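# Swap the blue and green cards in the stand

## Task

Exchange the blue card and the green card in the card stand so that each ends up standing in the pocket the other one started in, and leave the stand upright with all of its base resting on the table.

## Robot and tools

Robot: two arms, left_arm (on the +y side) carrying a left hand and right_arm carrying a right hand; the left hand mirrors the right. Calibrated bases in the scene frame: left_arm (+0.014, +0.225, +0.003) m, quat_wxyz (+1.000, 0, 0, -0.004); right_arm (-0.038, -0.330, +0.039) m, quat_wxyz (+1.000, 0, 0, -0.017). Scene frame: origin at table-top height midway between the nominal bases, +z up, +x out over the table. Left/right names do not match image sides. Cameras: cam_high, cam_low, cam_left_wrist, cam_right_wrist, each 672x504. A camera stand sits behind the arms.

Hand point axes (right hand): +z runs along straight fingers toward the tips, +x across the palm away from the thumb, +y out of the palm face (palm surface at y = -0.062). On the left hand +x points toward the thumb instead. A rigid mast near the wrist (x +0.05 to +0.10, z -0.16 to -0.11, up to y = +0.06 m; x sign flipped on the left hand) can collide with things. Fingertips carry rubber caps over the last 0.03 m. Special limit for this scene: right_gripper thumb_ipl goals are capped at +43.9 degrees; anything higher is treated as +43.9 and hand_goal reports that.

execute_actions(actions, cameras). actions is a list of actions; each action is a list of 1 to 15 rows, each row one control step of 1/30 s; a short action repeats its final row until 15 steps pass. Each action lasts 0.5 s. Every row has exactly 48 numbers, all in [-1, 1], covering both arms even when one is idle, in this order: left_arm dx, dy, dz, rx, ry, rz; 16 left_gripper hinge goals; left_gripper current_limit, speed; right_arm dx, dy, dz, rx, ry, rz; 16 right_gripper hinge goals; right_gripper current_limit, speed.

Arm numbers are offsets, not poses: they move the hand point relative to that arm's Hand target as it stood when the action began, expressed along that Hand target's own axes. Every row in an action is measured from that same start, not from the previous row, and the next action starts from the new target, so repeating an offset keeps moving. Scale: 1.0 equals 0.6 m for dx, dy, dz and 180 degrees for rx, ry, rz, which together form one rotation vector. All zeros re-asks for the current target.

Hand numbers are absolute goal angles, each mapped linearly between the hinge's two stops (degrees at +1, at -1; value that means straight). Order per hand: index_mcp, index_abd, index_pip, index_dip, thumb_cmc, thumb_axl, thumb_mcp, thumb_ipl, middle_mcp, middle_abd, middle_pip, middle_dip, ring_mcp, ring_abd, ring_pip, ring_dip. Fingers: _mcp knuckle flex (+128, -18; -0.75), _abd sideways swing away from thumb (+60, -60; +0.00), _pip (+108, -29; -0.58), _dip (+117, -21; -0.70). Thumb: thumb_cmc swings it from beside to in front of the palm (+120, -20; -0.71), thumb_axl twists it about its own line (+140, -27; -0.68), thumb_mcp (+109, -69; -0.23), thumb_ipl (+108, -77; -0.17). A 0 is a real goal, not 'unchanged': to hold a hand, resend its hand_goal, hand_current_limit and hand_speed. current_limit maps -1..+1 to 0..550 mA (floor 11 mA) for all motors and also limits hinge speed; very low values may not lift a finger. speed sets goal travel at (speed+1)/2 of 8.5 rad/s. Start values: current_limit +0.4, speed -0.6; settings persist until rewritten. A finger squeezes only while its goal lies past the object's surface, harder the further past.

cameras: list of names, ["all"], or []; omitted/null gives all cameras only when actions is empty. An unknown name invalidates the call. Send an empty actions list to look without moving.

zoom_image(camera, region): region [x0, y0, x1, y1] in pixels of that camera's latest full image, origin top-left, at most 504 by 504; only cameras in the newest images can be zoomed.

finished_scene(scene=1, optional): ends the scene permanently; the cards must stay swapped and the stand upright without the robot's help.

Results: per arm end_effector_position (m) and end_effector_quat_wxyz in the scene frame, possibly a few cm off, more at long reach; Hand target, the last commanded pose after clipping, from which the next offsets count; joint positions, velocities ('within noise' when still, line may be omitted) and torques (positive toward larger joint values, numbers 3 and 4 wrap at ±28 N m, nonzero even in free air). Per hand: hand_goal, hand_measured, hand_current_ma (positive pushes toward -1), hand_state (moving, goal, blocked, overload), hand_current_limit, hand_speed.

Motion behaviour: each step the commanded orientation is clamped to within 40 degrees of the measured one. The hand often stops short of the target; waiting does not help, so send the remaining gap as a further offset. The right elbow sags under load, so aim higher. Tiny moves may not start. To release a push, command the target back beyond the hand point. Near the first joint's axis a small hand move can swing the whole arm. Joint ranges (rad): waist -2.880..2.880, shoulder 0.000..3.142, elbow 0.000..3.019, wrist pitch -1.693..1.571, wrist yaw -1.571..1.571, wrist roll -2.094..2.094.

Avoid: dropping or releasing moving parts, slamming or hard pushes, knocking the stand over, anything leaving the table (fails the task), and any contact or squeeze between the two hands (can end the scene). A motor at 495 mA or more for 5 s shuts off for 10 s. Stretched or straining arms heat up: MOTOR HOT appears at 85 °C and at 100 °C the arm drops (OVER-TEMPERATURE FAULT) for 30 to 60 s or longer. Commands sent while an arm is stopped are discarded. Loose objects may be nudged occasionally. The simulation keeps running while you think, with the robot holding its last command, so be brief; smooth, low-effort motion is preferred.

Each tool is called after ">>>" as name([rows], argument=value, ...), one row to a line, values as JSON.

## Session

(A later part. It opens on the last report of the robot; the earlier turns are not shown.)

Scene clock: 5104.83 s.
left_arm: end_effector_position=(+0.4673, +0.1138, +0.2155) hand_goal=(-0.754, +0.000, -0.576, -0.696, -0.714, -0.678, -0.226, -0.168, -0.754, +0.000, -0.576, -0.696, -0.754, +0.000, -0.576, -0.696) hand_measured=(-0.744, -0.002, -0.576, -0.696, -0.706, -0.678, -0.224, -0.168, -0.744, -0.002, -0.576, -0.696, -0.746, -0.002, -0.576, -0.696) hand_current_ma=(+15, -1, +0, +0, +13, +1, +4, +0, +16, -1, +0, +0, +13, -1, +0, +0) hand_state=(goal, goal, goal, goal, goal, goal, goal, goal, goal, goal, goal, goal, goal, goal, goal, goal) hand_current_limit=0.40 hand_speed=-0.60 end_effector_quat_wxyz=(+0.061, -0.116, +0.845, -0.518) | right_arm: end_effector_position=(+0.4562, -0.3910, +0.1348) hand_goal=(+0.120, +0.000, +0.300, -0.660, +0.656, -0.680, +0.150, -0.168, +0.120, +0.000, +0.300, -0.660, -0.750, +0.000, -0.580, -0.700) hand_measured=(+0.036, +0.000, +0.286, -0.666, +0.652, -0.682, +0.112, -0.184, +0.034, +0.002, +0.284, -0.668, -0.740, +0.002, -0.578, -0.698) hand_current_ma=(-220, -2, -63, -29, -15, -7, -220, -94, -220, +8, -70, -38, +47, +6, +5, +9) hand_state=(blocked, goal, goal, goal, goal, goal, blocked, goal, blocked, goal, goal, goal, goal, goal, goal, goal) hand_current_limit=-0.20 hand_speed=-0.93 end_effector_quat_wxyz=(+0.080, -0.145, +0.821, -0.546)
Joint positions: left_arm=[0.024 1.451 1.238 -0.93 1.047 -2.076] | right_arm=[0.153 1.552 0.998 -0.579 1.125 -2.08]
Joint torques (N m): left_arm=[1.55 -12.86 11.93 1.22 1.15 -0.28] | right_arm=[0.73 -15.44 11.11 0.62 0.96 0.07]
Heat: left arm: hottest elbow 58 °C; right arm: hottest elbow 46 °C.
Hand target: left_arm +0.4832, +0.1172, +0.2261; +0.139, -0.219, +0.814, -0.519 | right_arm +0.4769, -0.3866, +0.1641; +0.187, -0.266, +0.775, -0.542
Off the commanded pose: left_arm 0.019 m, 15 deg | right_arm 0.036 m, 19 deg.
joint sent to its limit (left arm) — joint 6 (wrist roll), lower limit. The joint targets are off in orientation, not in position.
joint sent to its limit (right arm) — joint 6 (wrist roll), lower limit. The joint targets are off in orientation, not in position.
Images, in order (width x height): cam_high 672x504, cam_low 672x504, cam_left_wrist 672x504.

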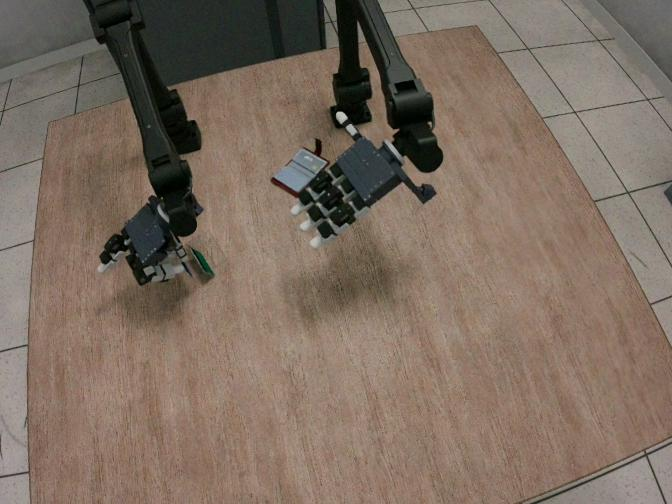

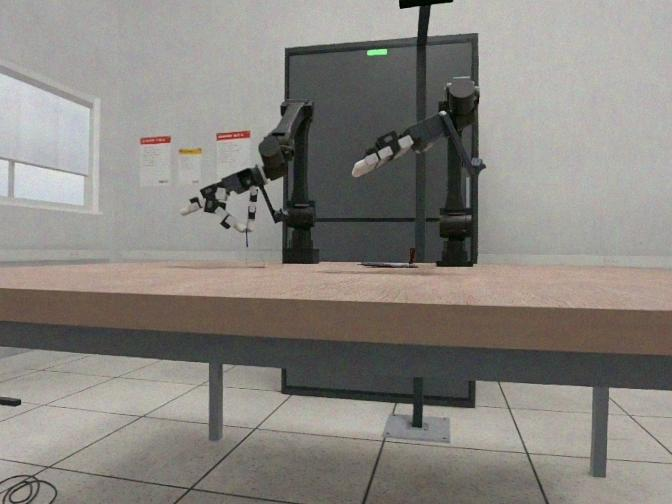

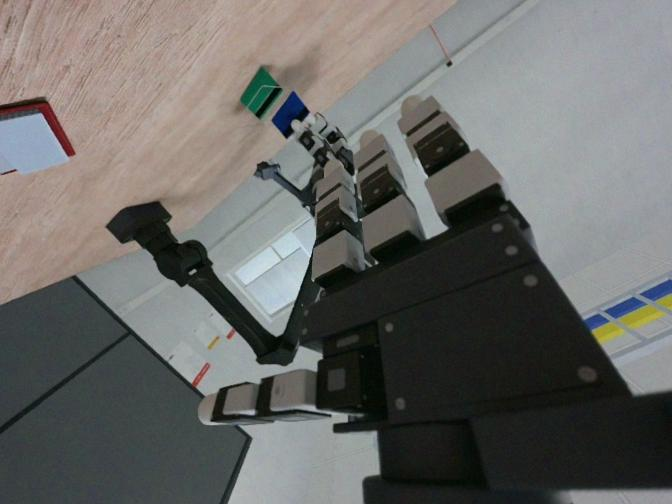

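>>> execute_actions([
  [[0,0,0,0,0,0,-0.754,0,-0.576,-0.696,-0.714,-0.678,-0.226,-0.168,-0.754,0,-0.576,-0.696,-0.754,0,-0.576,-0.696,0.4,-0.6,-0.0056,-0.0263,-0.0074,0,0,0,0.12,0,0.30,-0.66,0.657,-0.68,0.15,-0.168,0.12,0,0.30,-0.66,-0.75,0,-0.58,-0.7,-0.2,-0.93]],
  [[0,0,0,0,0,0,-0.754,0,-0.576,-0.696,-0.714,-0.678,-0.226,-0.168,-0.754,0,-0.576,-0.696,-0.754,0,-0.576,-0.696,0.4,-0.6,-0.0097,0.0156,-0.043,0,0,0,0.12,0,0.30,-0.66,0.657,-0.68,0.15,-0.168,0.12,0,0.30,-0.66,-0.75,0,-0.58,-0.7,-0.2,-0.93]],
], cameras=["cam_low","cam_left_wrist","cam_high"])

>>> zoom_image(camera="cam_low", region=[225, 215, 290, 280])

>>> zoom_image(camera="cam_left_wrist", region=[225, 50, 325, 150])

>>> zoom_image(camera="cam_high", region=[160, 215, 240, 295])

Scene clock: 5133.40 s.
left_arm: end_effector_position=(+0.4673, +0.1138, +0.2155) hand_goal=(-0.754, +0.000, -0.576, -0.696, -0.714, -0.678, -0.226, -0.168, -0.754, +0.000, -0.576, -0.696, -0.754, +0.000, -0.576, -0.696) hand_measured=(-0.744, -0.002, -0.576, -0.696, -0.706, -0.678, -0.224, -0.168, -0.744, -0.002, -0.576, -0.696, -0.746, -0.002, -0.576, -0.696) hand_current_ma=(+15, -1, +0, +0, +13, +1, +4, +0, +16, -1, +0, +0, +13, -1, +0, +0) hand_state=(goal, goal, goal, goal, goal, goal, goal, goal, goal, goal, goal, goal, goal, goal, goal, goal) hand_current_limit=0.40 hand_speed=-0.60 end_effector_quat_wxyz=(+0.061, -0.116, +0.845, -0.518) | right_arm: end_effector_position=(+0.4629, -0.3616, +0.1645) hand_goal=(+0.120, +0.000, +0.300, -0.660, +0.656, -0.680, +0.150, -0.168, +0.120, +0.000, +0.300, -0.660, -0.750, +0.000, -0.580, -0.700) hand_measured=(+0.036, +0.000, +0.284, -0.666, +0.652, -0.682, +0.112, -0.184, +0.034, +0.002, +0.284, -0.668, -0.740, +0.002, -0.578, -0.698) hand_current_ma=(-220, -2, -66, -29, -15, -7, -220, -94, -220, +8, -70, -38, +47, +6, +5, +9) hand_state=(blocked, goal, goal, goal, goal, goal, blocked, goal, blocked, goal, goal, goal, goal, goal, goal, goal) hand_current_limit=-0.20 hand_speed=-0.93 end_effector_quat_wxyz=(+0.107, -0.161, +0.817, -0.544)
Joint positions: left_arm=[0.024 1.451 1.238 -0.93 1.047 -2.076] | right_arm=[0.211 1.509 1.031 -0.626 1.125 -2.08]
Joint torques (N m): left_arm=[1.61 -12.92 11.95 1.24 1.14 -0.28] | right_arm=[0.56 -14.8 9.03 0.84 1.05 0.07]
Heat: left arm: hottest elbow 58 °C; right arm: hottest elbow 50 °C.
Hand target: left_arm +0.4832, +0.1172, +0.2261; +0.139, -0.219, +0.814, -0.519 | right_arm +0.4679, -0.3604, +0.1804; +0.187, -0.266, +0.775, -0.542
Off the commanded pose: left_arm 0.019 m, 15 deg | right_arm 0.017 m, 16 deg.
joint sent to its limit (left arm) — joint 6 (wrist roll), lower limit. The joint targets are off in orientation, not in position.
joint sent to its limit (right arm) — joint 6 (wrist roll), lower limit. The joint targets are off in orientation, not in position.
Images, in order (width x height): cam_high 672x504, cam_low 672x504, cam_left_wrist 672x504.

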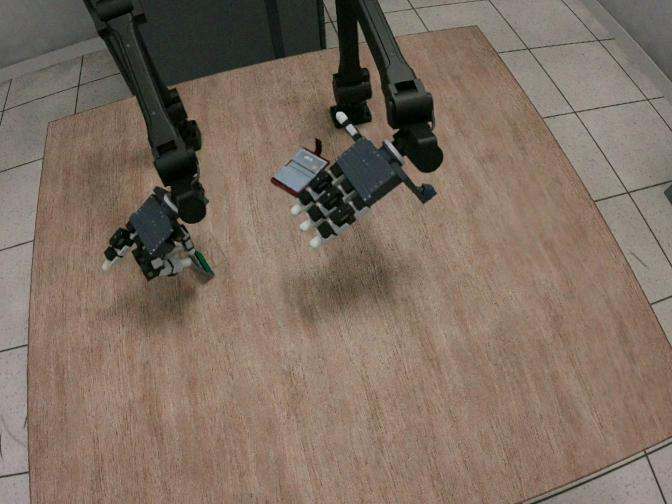

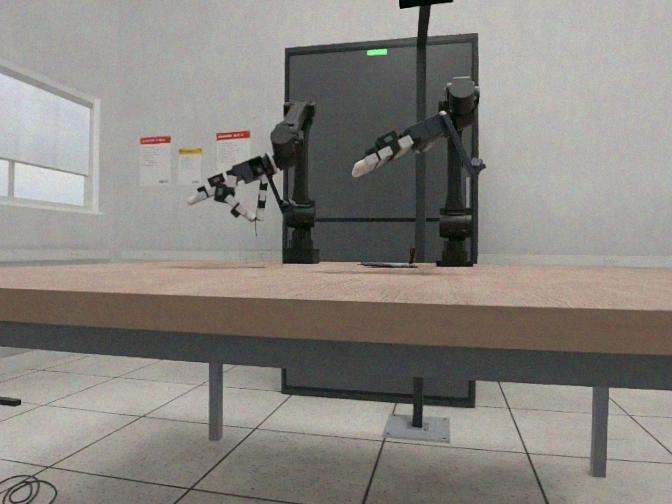

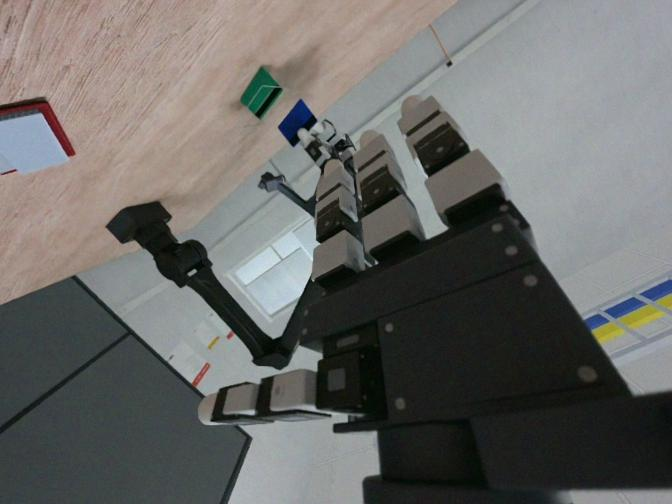

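Scaled by 7.754 from the camera's 672x504 image, which has a finer 960x720 frame.

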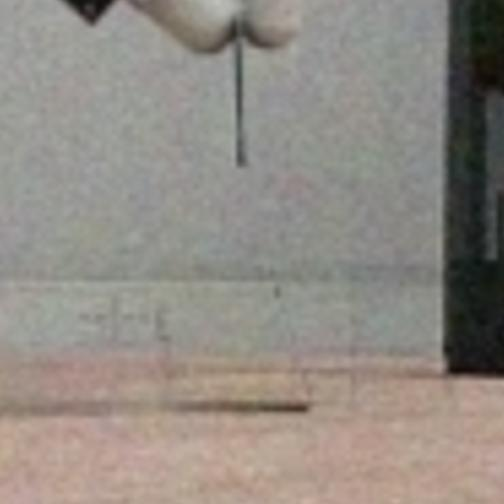

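Scaled by 5.040 from the camera's 672x504 image, which has a finer 960x720 frame.

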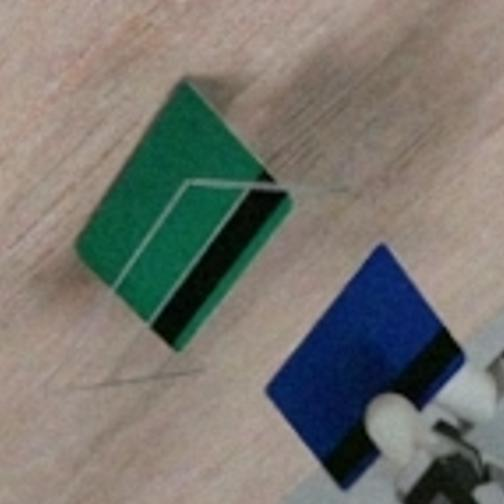

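Scaled by 6.300 from the camera's 672x504 image, which has a finer 960x720 frame.

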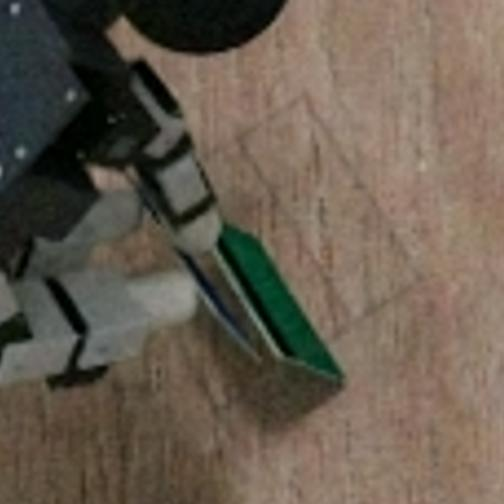

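>>> execute_actions([
  [[0,0,0,0,0,0,-0.754,0,-0.576,-0.696,-0.714,-0.678,-0.226,-0.168,-0.754,0,-0.576,-0.696,-0.754,0,-0.576,-0.696,0.4,-0.6,0.0001,0.0196,-0.0538,0,0,0,0.12,0,0.30,-0.66,0.657,-0.68,0.15,-0.168,0.12,0,0.30,-0.66,-0.75,0,-0.58,-0.7,-0.2,-0.93]],
  [[0,0,0,0,0,0,-0.754,0,-0.576,-0.696,-0.714,-0.678,-0.226,-0.168,-0.754,0,-0.576,-0.696,-0.754,0,-0.576,-0.696,0.4,-0.6,-0.0097,0.0156,-0.043,0,0,0,0.12,0,0.30,-0.66,0.657,-0.68,0.15,-0.168,0.12,0,0.30,-0.66,-0.75,0,-0.58,-0.7,-0.2,-0.93]],
], cameras=["cam_low","cam_left_wrist","cam_high"])

>>> zoom_image(camera="cam_low", region=[225, 215, 290, 280])

>>> zoom_image(camera="cam_left_wrist", region=[225, 50, 325, 150])

>>> zoom_image(camera="cam_high", region=[160, 215, 240, 295])

Scene clock: 5153.50 s.
left_arm: end_effector_position=(+0.4673, +0.1138, +0.2155) hand_goal=(-0.754, +0.000, -0.576, -0.696, -0.714, -0.678, -0.226, -0.168, -0.754, +0.000, -0.576, -0.696, -0.754, +0.000, -0.576, -0.696) hand_measured=(-0.744, -0.002, -0.576, -0.696, -0.706, -0.678, -0.224, -0.168, -0.744, -0.002, -0.576, -0.696, -0.746, -0.002, -0.576, -0.696) hand_current_ma=(+15, -1, +0, +0, +13, +1, +4, +0, +16, -1, +0, +0, +13, -1, +0, +0) hand_state=(goal, goal, goal, goal, goal, goal, goal, goal, goal, goal, goal, goal, goal, goal, goal, goal) hand_current_limit=0.40 hand_speed=-0.60 end_effector_quat_wxyz=(+0.061, -0.116, +0.845, -0.518) | right_arm: end_effector_position=(+0.4398, -0.3073, +0.1753) hand_goal=(+0.120, +0.000, +0.300, -0.660, +0.656, -0.680, +0.150, -0.168, +0.120, +0.000, +0.300, -0.660, -0.750, +0.000, -0.580, -0.700) hand_measured=(+0.036, +0.000, +0.284, -0.666, +0.652, -0.682, +0.112, -0.184, +0.036, +0.002, +0.284, -0.668, -0.740, +0.002, -0.578, -0.698) hand_current_ma=(-220, -2, -67, -29, -15, -7, -220, -94, -220, +8, -70, -38, +47, +6, +5, +9) hand_state=(blocked, goal, goal, goal, goal, goal, blocked, goal, blocked, goal, goal, goal, goal, goal, goal, goal) hand_current_limit=-0.20 hand_speed=-0.93 end_effector_quat_wxyz=(+0.146, -0.205, +0.801, -0.543)
Joint positions: left_arm=[0.024 1.451 1.238 -0.93 1.047 -2.076] | right_arm=[0.34 1.431 0.968 -0.626 1.144 -2.08]
Joint torques (N m): left_arm=[1.49 -12.86 11.93 1.21 1.14 -0.29] | right_arm=[0.73 -14.27 6.99 0.88 1.16 0.08]
Heat: left arm: hottest elbow 58 °C; right arm: hottest elbow 49 °C.
Hand target: left_arm +0.4832, +0.1172, +0.2261; +0.139, -0.219, +0.814, -0.519 | right_arm +0.4344, -0.3080, +0.1804; +0.187, -0.266, +0.775, -0.542
Off the commanded pose: left_arm 0.019 m, 15 deg | right_arm 0.007 m, 9 deg.
joint sent to its limit (left arm) — joint 6 (wrist roll), lower limit. The joint targets are off in orientation, not in position.
joint sent to its limit (right arm) — joint 6 (wrist roll), lower limit. The joint targets are off in orientation, not in position.
Images, in order (width x height): cam_high 672x504, cam_low 672x504, cam_left_wrist 672x504.

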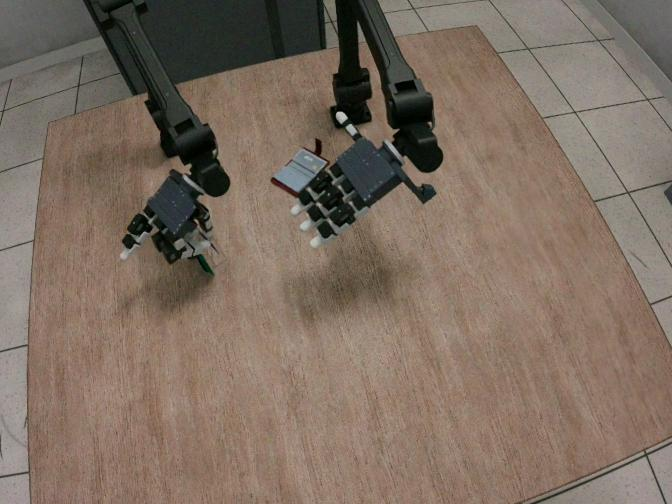

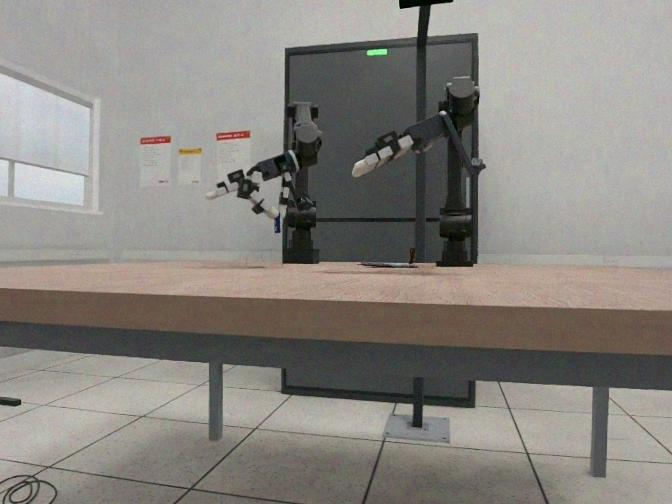

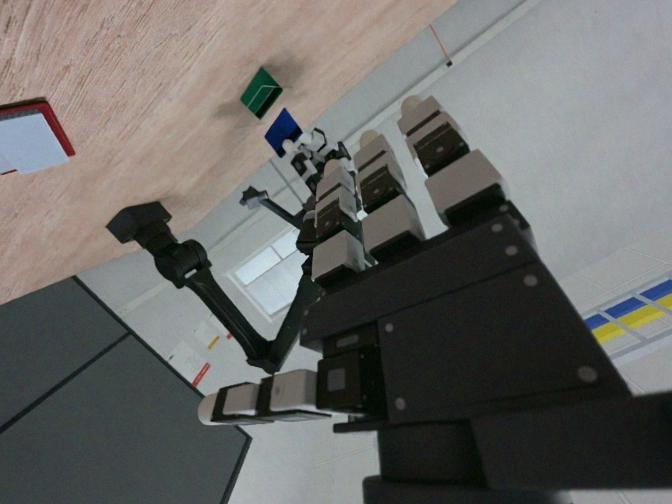

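Scaled by 7.754 from the camera's 672x504 image, which has a finer 960x720 frame.

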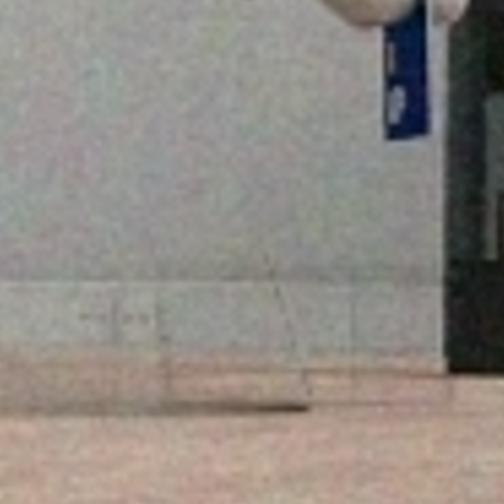

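Scaled by 5.040 from the camera's 672x504 image, which has a finer 960x720 frame.

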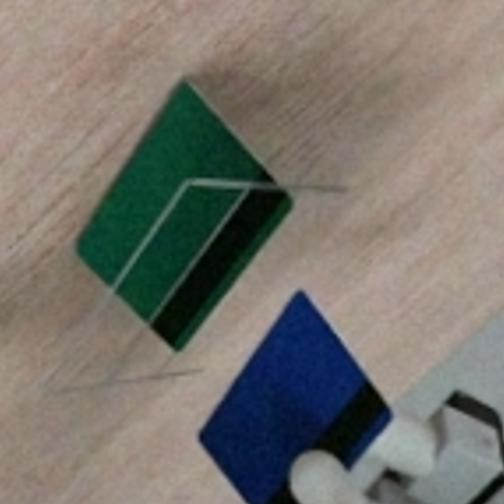

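Scaled by 6.300 from the camera's 672x504 image, which has a finer 960x720 frame.

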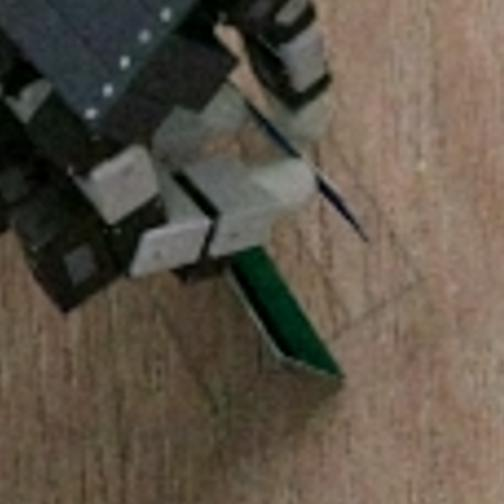

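>>> execute_actions([
  [[0,0,0,0,0,0,-0.754,0,-0.576,-0.696,-0.714,-0.678,-0.226,-0.168,-0.754,0,-0.576,-0.696,-0.754,0,-0.576,-0.696,0.4,-0.6,0,0,0,-0.0038,0.0484,0.02,0.12,0,0.30,-0.66,0.657,-0.68,0.15,-0.168,0.12,0,0.30,-0.66,-0.75,0,-0.58,-0.7,-0.2,-0.93]],
  [[0,0,0,0,0,0,-0.754,0,-0.576,-0.696,-0.714,-0.678,-0.226,-0.168,-0.754,0,-0.576,-0.696,-0.754,0,-0.576,-0.696,0.4,-0.6,0,0,0,-0.0038,0.0484,0.02,0.12,0,0.30,-0.66,0.657,-0.68,0.15,-0.168,0.12,0,0.30,-0.66,-0.75,0,-0.58,-0.7,-0.2,-0.93]],
], cameras=["cam_low","cam_left_wrist","cam_high"])

>>> zoom_image(camera="cam_low", region=[225, 215, 290, 280])

>>> zoom_image(camera="cam_left_wrist", region=[225, 50, 325, 150])

>>> zoom_image(camera="cam_high", region=[160, 215, 240, 295])

Scene clock: 5213.87 s.
left_arm: end_effector_position=(+0.4673, +0.1138, +0.2155) hand_goal=(-0.754, +0.000, -0.576, -0.696, -0.714, -0.678, -0.226, -0.168, -0.754, +0.000, -0.576, -0.696, -0.754, +0.000, -0.576, -0.696) hand_measured=(-0.744, -0.002, -0.576, -0.696, -0.706, -0.678, -0.224, -0.168, -0.744, -0.002, -0.576, -0.696, -0.746, -0.002, -0.576, -0.696) hand_current_ma=(+15, -1, +0, +0, +13, +1, +4, +0, +16, -1, +0, +0, +13, -1, +0, +0) hand_state=(goal, goal, goal, goal, goal, goal, goal, goal, goal, goal, goal, goal, goal, goal, goal, goal) hand_current_limit=0.40 hand_speed=-0.60 end_effector_quat_wxyz=(+0.061, -0.116, +0.845, -0.518) | right_arm: end_effector_position=(+0.4146, -0.3197, +0.1681) hand_goal=(+0.120, +0.000, +0.300, -0.660, +0.656, -0.680, +0.150, -0.168, +0.120, +0.000, +0.300, -0.660, -0.750, +0.000, -0.580, -0.700) hand_measured=(+0.036, +0.000, +0.284, -0.666, +0.652, -0.682, +0.112, -0.184, +0.036, +0.002, +0.284, -0.668, -0.740, +0.002, -0.578, -0.698) hand_current_ma=(-220, -2, -67, -29, -16, -7, -220, -94, -220, +8, -70, -38, +47, +5, +5, +9) hand_state=(blocked, goal, goal, goal, goal, goal, blocked, goal, blocked, goal, goal, goal, goal, goal, goal, goal) hand_current_limit=-0.20 hand_speed=-0.93 end_effector_quat_wxyz=(+0.088, -0.147, +0.814, -0.556)
Joint positions: left_arm=[0.024 1.451 1.238 -0.93 1.047 -2.076] | right_arm=[0.346 1.499 1.046 -1.058 1.194 -1.658]
Joint torques (N m): left_arm=[1.73 -12.75 11.9 1.24 1.15 -0.28] | right_arm=[1.26 -11.22 11.08 0.2 1.09 0.28]
Heat: left arm: hottest elbow 58 °C; right arm: hottest elbow 44 °C.
Hand target: left_arm +0.4832, +0.1172, +0.2261; +0.139, -0.219, +0.814, -0.519 | right_arm +0.4344, -0.3080, +0.1804; +0.098, -0.134, +0.816, -0.554
Off the commanded pose: left_arm 0.019 m, 15 deg | right_arm 0.026 m, 2 deg.
joint sent to its limit (left arm) — joint 6 (wrist roll), lower limit. The joint targets are off in orientation, not in position.
Images, in order (width x height): cam_high 672x504, cam_low 672x504, cam_left_wrist 672x504.

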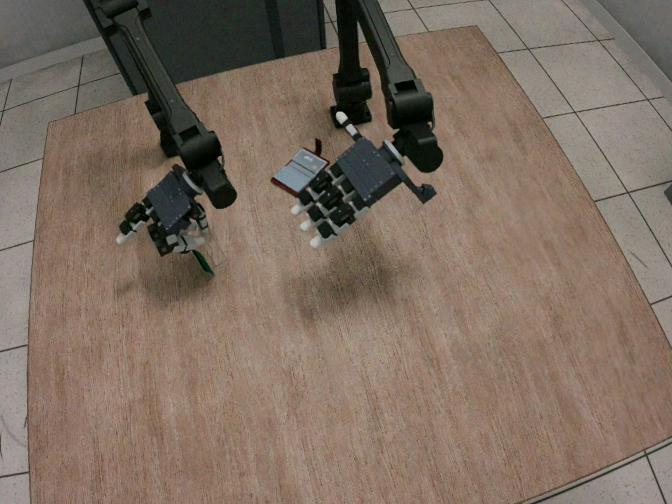

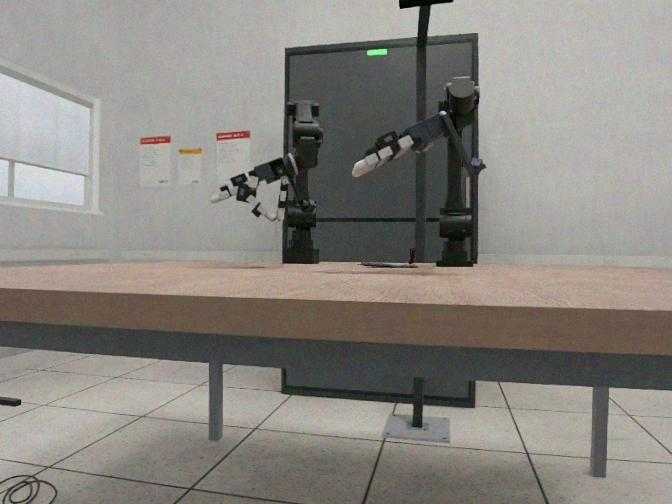

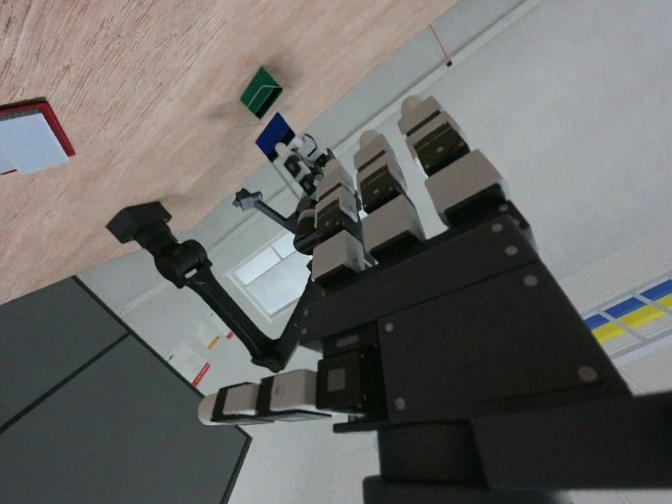

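Scaled by 7.754 from the camera's 672x504 image, which has a finer 960x720 frame.

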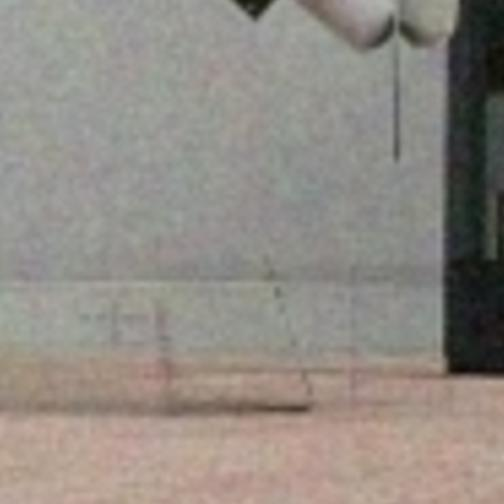

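Scaled by 5.040 from the camera's 672x504 image, which has a finer 960x720 frame.

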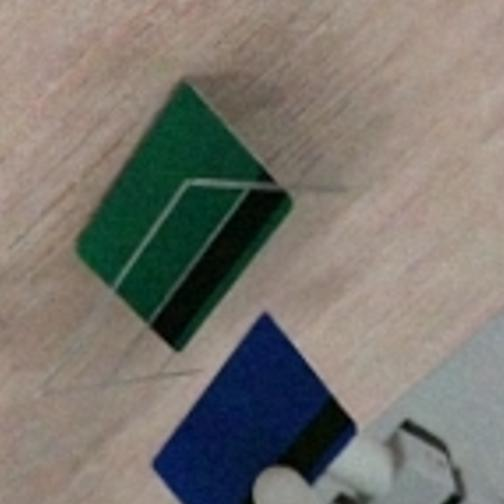

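Scaled by 6.300 from the camera's 672x504 image, which has a finer 960x720 frame.

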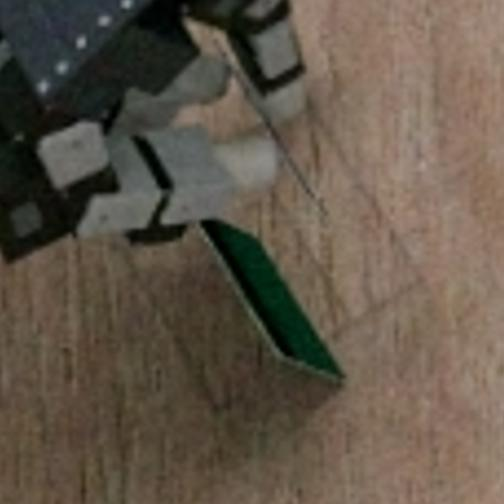

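>>> execute_actions([
  [[0,0,0,0,0,0,-0.754,0,-0.576,-0.696,-0.714,-0.678,-0.226,-0.168,-0.754,0,-0.576,-0.696,-0.754,0,-0.576,-0.696,0.4,-0.6,0.0132,0.0414,0.0173,0,0,0,0.12,0,0.30,-0.66,0.657,-0.68,0.15,-0.168,0.12,0,0.30,-0.66,-0.75,0,-0.58,-0.7,-0.2,-0.93]],
], cameras=["cam_low","cam_left_wrist","cam_high"])

>>> zoom_image(camera="cam_low", region=[225, 215, 290, 280])

>>> zoom_image(camera="cam_left_wrist", region=[225, 50, 325, 150])

>>> zoom_image(camera="cam_high", region=[160, 215, 240, 295])

Scene clock: 5268.87 s.
left_arm: end_effector_position=(+0.4673, +0.1138, +0.2155) hand_goal=(-0.754, +0.000, -0.576, -0.696, -0.714, -0.678, -0.226, -0.168, -0.754, +0.000, -0.576, -0.696, -0.754, +0.000, -0.576, -0.696) hand_measured=(-0.744, -0.002, -0.576, -0.696, -0.706, -0.678, -0.224, -0.168, -0.744, -0.002, -0.576, -0.696, -0.746, -0.002, -0.576, -0.696) hand_current_ma=(+15, -1, +0, +0, +13, +1, +4, +0, +16, -1, +0, +0, +13, -1, +0, +0) hand_state=(goal, goal, goal, goal, goal, goal, goal, goal, goal, goal, goal, goal, goal, goal, goal, goal) hand_current_limit=0.40 hand_speed=-0.60 end_effector_quat_wxyz=(+0.061, -0.116, +0.845, -0.518) | right_arm: end_effector_position=(+0.4187, -0.3187, +0.1539) hand_goal=(+0.120, +0.000, +0.300, -0.660, +0.656, -0.680, +0.150, -0.168, +0.120, +0.000, +0.300, -0.660, -0.750, +0.000, -0.580, -0.700) hand_measured=(+0.036, +0.000, +0.284, -0.666, +0.652, -0.682, +0.112, -0.184, +0.036, +0.002, +0.284, -0.668, -0.740, +0.002, -0.578, -0.698) hand_current_ma=(-220, -2, -67, -29, -16, -7, -220, -94, -220, +8, -70, -38, +47, +5, +5, +9) hand_state=(blocked, goal, goal, goal, goal, goal, blocked, goal, blocked, goal, goal, goal, goal, goal, goal, goal) hand_current_limit=-0.20 hand_speed=-0.93 end_effector_quat_wxyz=(+0.087, -0.138, +0.815, -0.555)
Joint positions: left_arm=[0.024 1.451 1.238 -0.93 1.047 -2.076] | right_arm=[0.346 1.535 1.046 -1.056 1.194 -1.612]
Joint torques (N m): left_arm=[1.61 -12.92 11.95 1.24 1.14 -0.29] | right_arm=[1.2 -11.75 7.71 1.09 1.18 0.21]
Heat: left arm: hottest elbow 58 °C; right arm: hottest elbow 51 °C.
Hand target: left_arm +0.4832, +0.1172, +0.2261; +0.139, -0.219, +0.814, -0.519 | right_arm +0.4274, -0.3111, +0.1534; +0.098, -0.134, +0.816, -0.554
Off the commanded pose: left_arm 0.019 m, 15 deg | right_arm 0.012 m, 1 deg.
joint sent to its limit (left arm) — joint 6 (wrist roll), lower limit. The joint targets are off in orientation, not in position.
Images, in order (width x height): cam_high 672x504, cam_low 672x504, cam_left_wrist 672x504.

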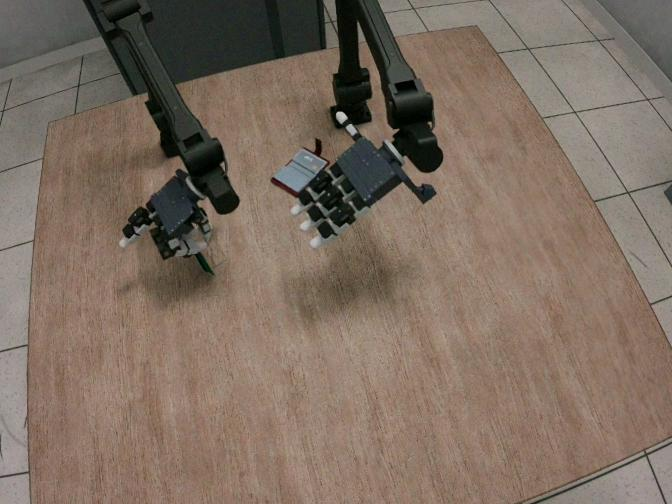

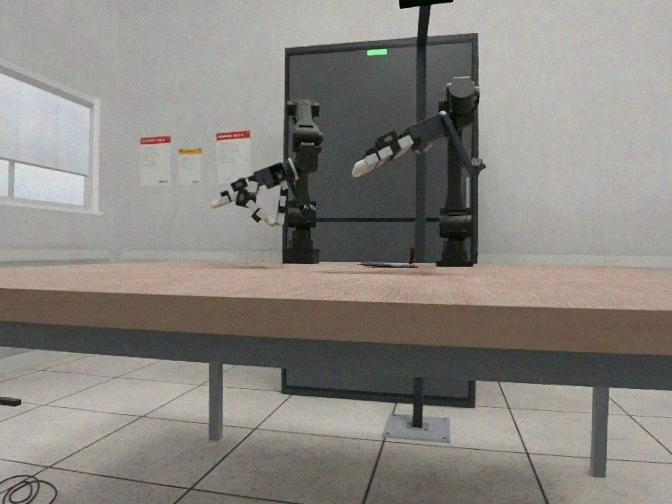

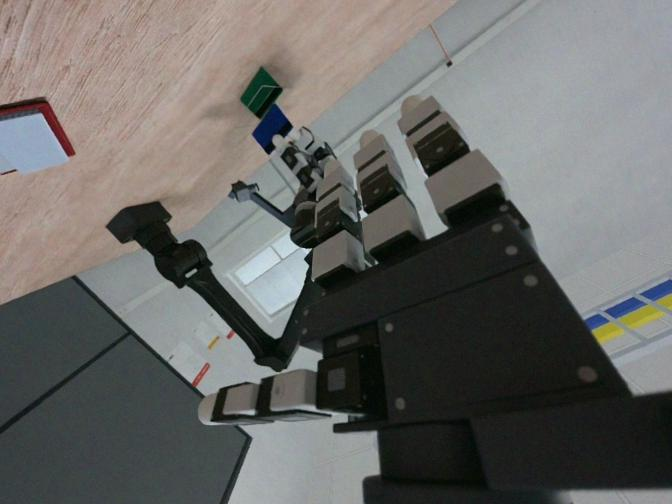

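Scaled by 7.754 from the camera's 672x504 image, which has a finer 960x720 frame.

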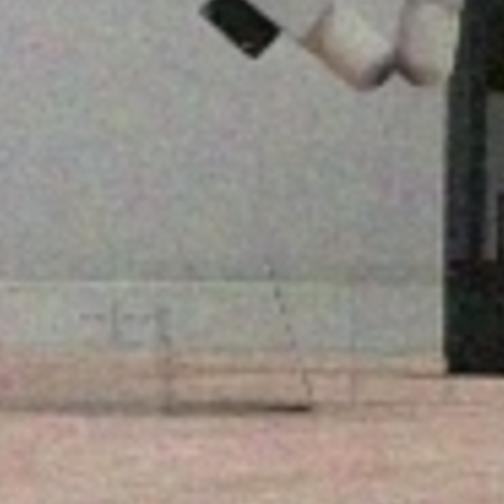

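Scaled by 5.040 from the camera's 672x504 image, which has a finer 960x720 frame.

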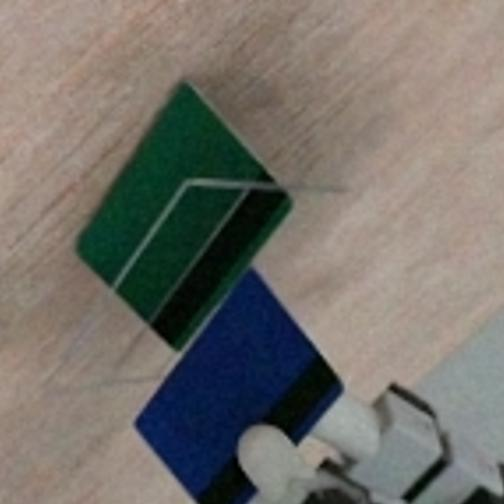

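Scaled by 6.300 from the camera's 672x504 image, which has a finer 960x720 frame.

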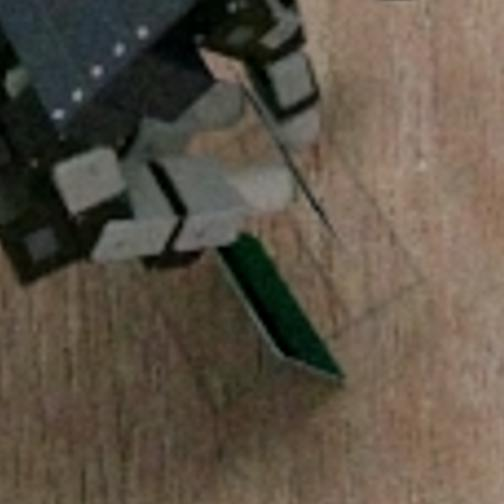

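>>> execute_actions([
  [[0,0,0,0,0,0,-0.754,0,-0.576,-0.696,-0.714,-0.678,-0.226,-0.168,-0.754,0,-0.576,-0.696,-0.754,0,-0.576,-0.696,0.4,-0.6,0.01,0.0398,0.0122,0,0,0,0.12,0,0.30,-0.66,0.657,-0.68,0.15,-0.168,0.12,0,0.30,-0.66,-0.75,0,-0.58,-0.7,-0.2,-0.93]],
], cameras=["cam_low","cam_left_wrist","cam_high"])

>>> zoom_image(camera="cam_low", region=[240, 220, 300, 280])

>>> zoom_image(camera="cam_left_wrist", region=[225, 50, 325, 150])

>>> zoom_image(camera="cam_high", region=[160, 215, 240, 295])

Scene clock: 5297.23 s.
left_arm: end_effector_position=(+0.4673, +0.1138, +0.2155) hand_goal=(-0.754, +0.000, -0.576, -0.696, -0.714, -0.678, -0.226, -0.168, -0.754, +0.000, -0.576, -0.696, -0.754, +0.000, -0.576, -0.696) hand_measured=(-0.744, -0.002, -0.576, -0.696, -0.706, -0.678, -0.224, -0.168, -0.744, -0.002, -0.576, -0.696, -0.746, -0.002, -0.576, -0.696) hand_current_ma=(+15, -1, +0, +0, +13, +1, +4, +0, +16, -1, +0, +0, +13, -1, +0, +0) hand_state=(goal, goal, goal, goal, goal, goal, goal, goal, goal, goal, goal, goal, goal, goal, goal, goal) hand_current_limit=0.40 hand_speed=-0.60 end_effector_quat_wxyz=(+0.061, -0.116, +0.845, -0.518) | right_arm: end_effector_position=(+0.4203, -0.3159, +0.1358) hand_goal=(+0.120, +0.000, +0.300, -0.660, +0.656, -0.680, +0.150, -0.168, +0.120, +0.000, +0.300, -0.660, -0.750, +0.000, -0.580, -0.700) hand_measured=(+0.036, +0.000, +0.284, -0.666, +0.652, -0.682, +0.112, -0.184, +0.036, +0.002, +0.284, -0.668, -0.740, +0.002, -0.578, -0.698) hand_current_ma=(-220, -2, -67, -29, -16, -7, -220, -94, -220, +8, -70, -38, +47, +5, +5, +9) hand_state=(blocked, goal, goal, goal, goal, goal, blocked, goal, blocked, goal, goal, goal, goal, goal, goal, goal) hand_current_limit=-0.20 hand_speed=-0.93 end_effector_quat_wxyz=(+0.095, -0.133, +0.816, -0.554)
Joint positions: left_arm=[0.024 1.451 1.238 -0.93 1.047 -2.076] | right_arm=[0.351 1.558 1.018 -0.998 1.194 -1.598]
Joint torques (N m): left_arm=[1.49 -12.86 11.95 1.2 1.14 -0.29] | right_arm=[1.14 -12.4 6.31 1.14 1.19 0.29]
Heat: left arm: hottest elbow 58 °C; right arm: hottest elbow 48 °C.
Hand target: left_arm +0.4832, +0.1172, +0.2261; +0.139, -0.219, +0.814, -0.519 | right_arm +0.4214, -0.3111, +0.1284; +0.098, -0.134, +0.816, -0.554
Off the commanded pose: left_arm 0.019 m, 15 deg | right_arm 0.009 m, 0 deg.
joint sent to its limit (left arm) — joint 6 (wrist roll), lower limit. The joint targets are off in orientation, not in position.
Images, in order (width x height): cam_high 672x504, cam_low 672x504, cam_left_wrist 672x504.

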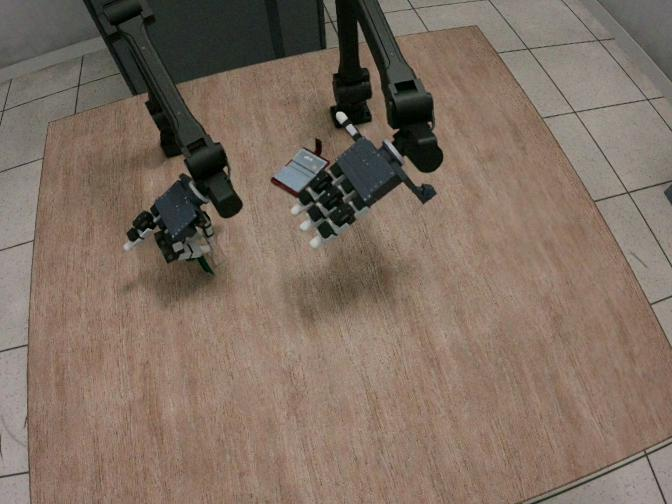

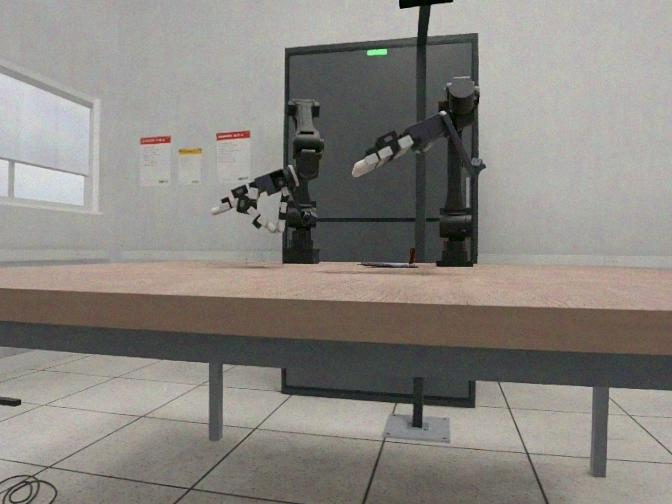

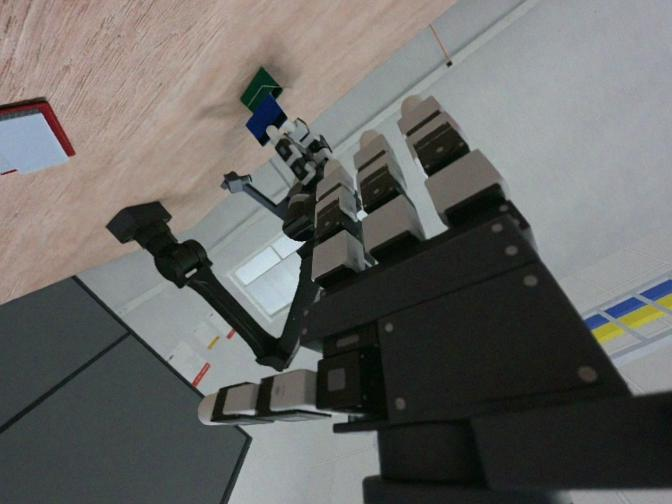

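Scaled by 8.400 from the camera's 672x504 image, which has a finer 960x720 frame.

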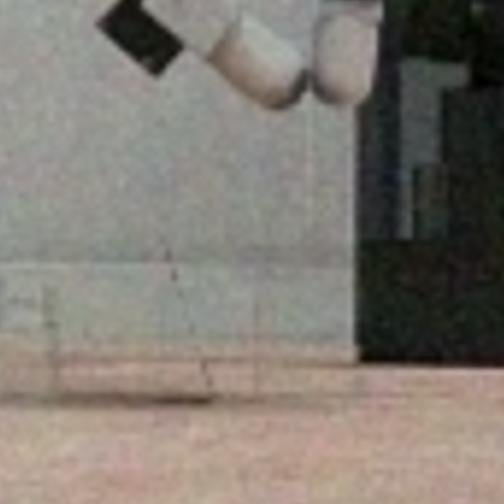

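Scaled by 5.040 from the camera's 672x504 image, which has a finer 960x720 frame.

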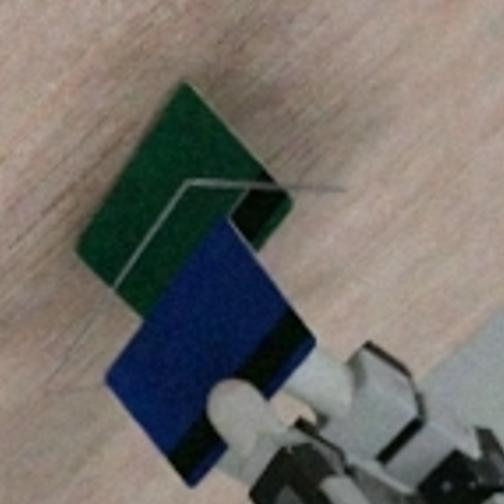

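Scaled by 6.300 from the camera's 672x504 image, which has a finer 960x720 frame.

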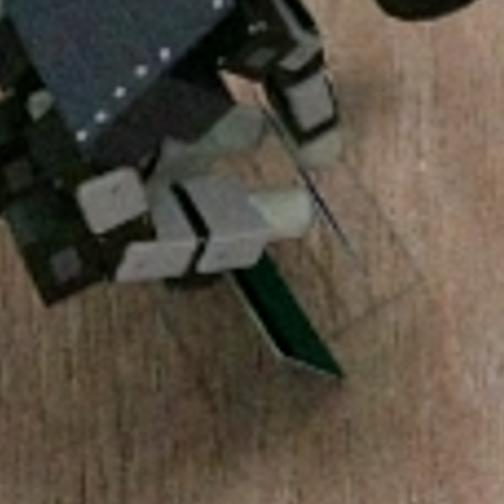

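>>> execute_actions([
  [[0,0,0,0,0,0,-0.754,0,-0.576,-0.696,-0.714,-0.678,-0.226,-0.168,-0.754,0,-0.576,-0.696,-0.754,0,-0.576,-0.696,0.4,-0.6,0.0057,0.0341,0.0134,0,0,0,0.12,0,0.30,-0.66,0.657,-0.68,0.15,-0.168,0.12,0,0.30,-0.66,-0.75,0,-0.58,-0.7,-0.2,-0.93]],
], cameras=["cam_low","cam_left_wrist","cam_high"])

>>> zoom_image(camera="cam_low", region=[240, 220, 300, 280])

>>> zoom_image(camera="cam_left_wrist", region=[225, 50, 325, 150])

>>> zoom_image(camera="cam_high", region=[160, 215, 240, 295])

Scene clock: 5315.83 s.
left_arm: end_effector_position=(+0.4673, +0.1138, +0.2155) hand_goal=(-0.754, +0.000, -0.576, -0.696, -0.714, -0.678, -0.226, -0.168, -0.754, +0.000, -0.576, -0.696, -0.754, +0.000, -0.576, -0.696) hand_measured=(-0.744, -0.002, -0.576, -0.696, -0.706, -0.678, -0.224, -0.168, -0.744, -0.002, -0.576, -0.696, -0.746, -0.002, -0.576, -0.696) hand_current_ma=(+15, -1, +0, +0, +13, +1, +4, +0, +16, -1, +0, +0, +13, -1, +0, +0) hand_state=(goal, goal, goal, goal, goal, goal, goal, goal, goal, goal, goal, goal, goal, goal, goal, goal) hand_current_limit=0.40 hand_speed=-0.60 end_effector_quat_wxyz=(+0.061, -0.116, +0.845, -0.518) | right_arm: end_effector_position=(+0.4177, -0.3167, +0.1132) hand_goal=(+0.120, +0.000, +0.300, -0.660, +0.656, -0.680, +0.150, -0.168, +0.120, +0.000, +0.300, -0.660, -0.750, +0.000, -0.580, -0.700) hand_measured=(+0.036, +0.000, +0.284, -0.666, +0.652, -0.682, +0.112, -0.184, +0.036, +0.002, +0.284, -0.668, -0.740, +0.002, -0.578, -0.698) hand_current_ma=(-220, -2, -67, -29, -16, -7, -220, -94, -220, +8, -70, -38, +47, +5, +5, +9) hand_state=(blocked, goal, goal, goal, goal, goal, blocked, goal, blocked, goal, goal, goal, goal, goal, goal, goal) hand_current_limit=-0.20 hand_speed=-0.93 end_effector_quat_wxyz=(+0.095, -0.132, +0.816, -0.554)
Joint positions: left_arm=[0.024 1.451 1.238 -0.93 1.047 -2.076] | right_arm=[0.351 1.587 0.982 -0.935 1.194 -1.594]
Joint torques (N m): left_arm=[1.55 -12.92 11.93 1.22 1.15 -0.28] | right_arm=[1.08 -12.63 6.08 1.14 1.2 0.24]
Heat: left arm: hottest elbow 58 °C; right arm: hottest elbow 47 °C.
Hand target: left_arm +0.4832, +0.1172, +0.2261; +0.139, -0.219, +0.814, -0.519 | right_arm +0.4184, -0.3122, +0.1065; +0.098, -0.134, +0.816, -0.554
Off the commanded pose: left_arm 0.019 m, 15 deg | right_arm 0.008 m, 0 deg.
joint sent to its limit (left arm) — joint 6 (wrist roll), lower limit. The joint targets are off in orientation, not in position.
Images, in order (width x height): cam_high 672x504, cam_low 672x504, cam_left_wrist 672x504.

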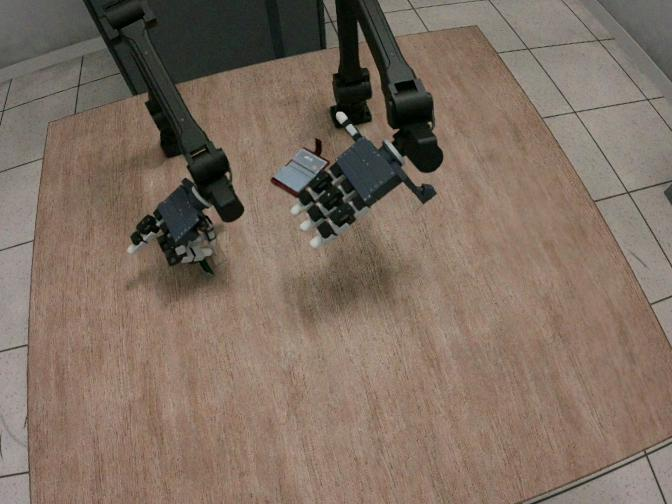

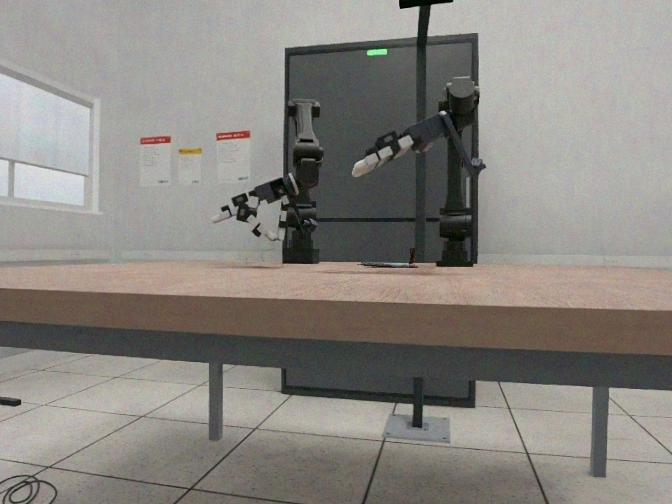

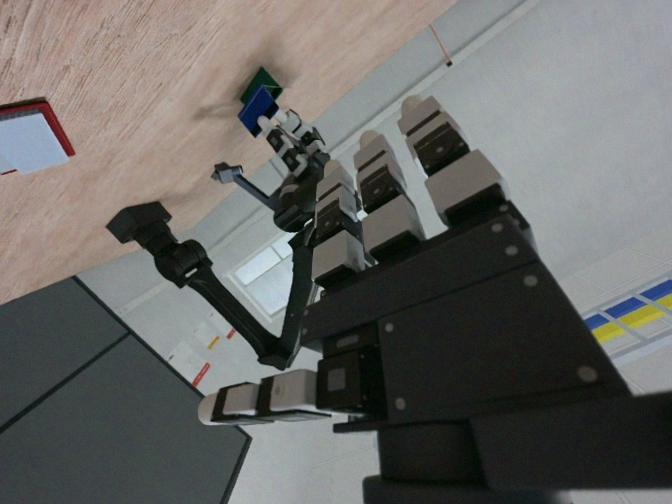

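Scaled by 8.400 from the camera's 672x504 image, which has a finer 960x720 frame.

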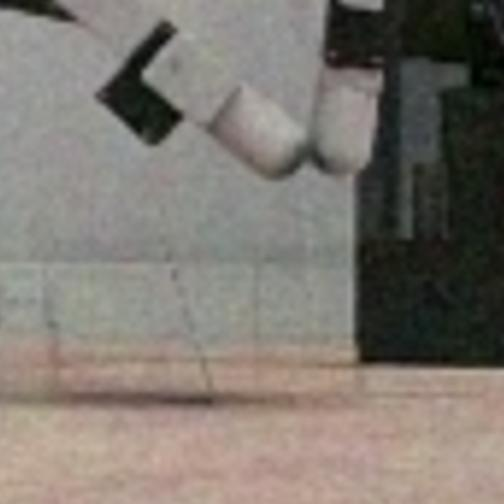

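Scaled by 5.040 from the camera's 672x504 image, which has a finer 960x720 frame.

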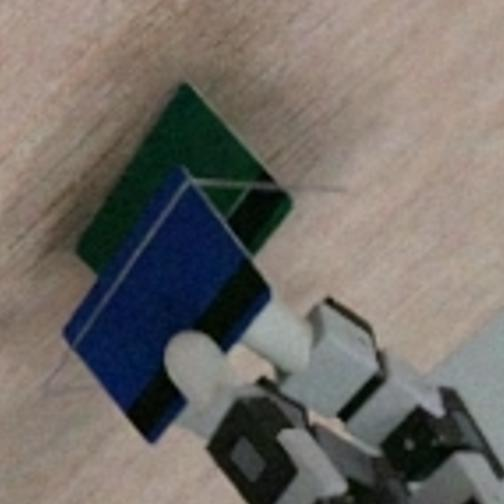

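Scaled by 6.300 from the camera's 672x504 image, which has a finer 960x720 frame.

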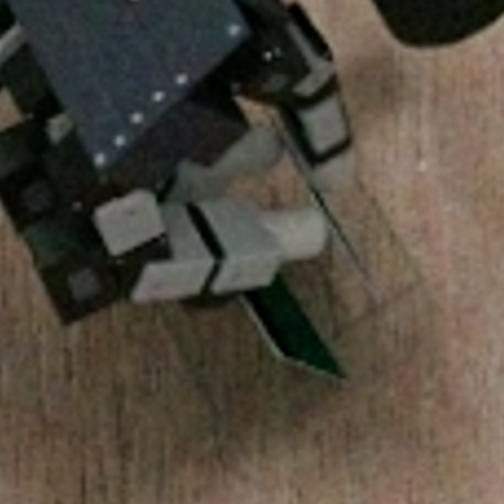

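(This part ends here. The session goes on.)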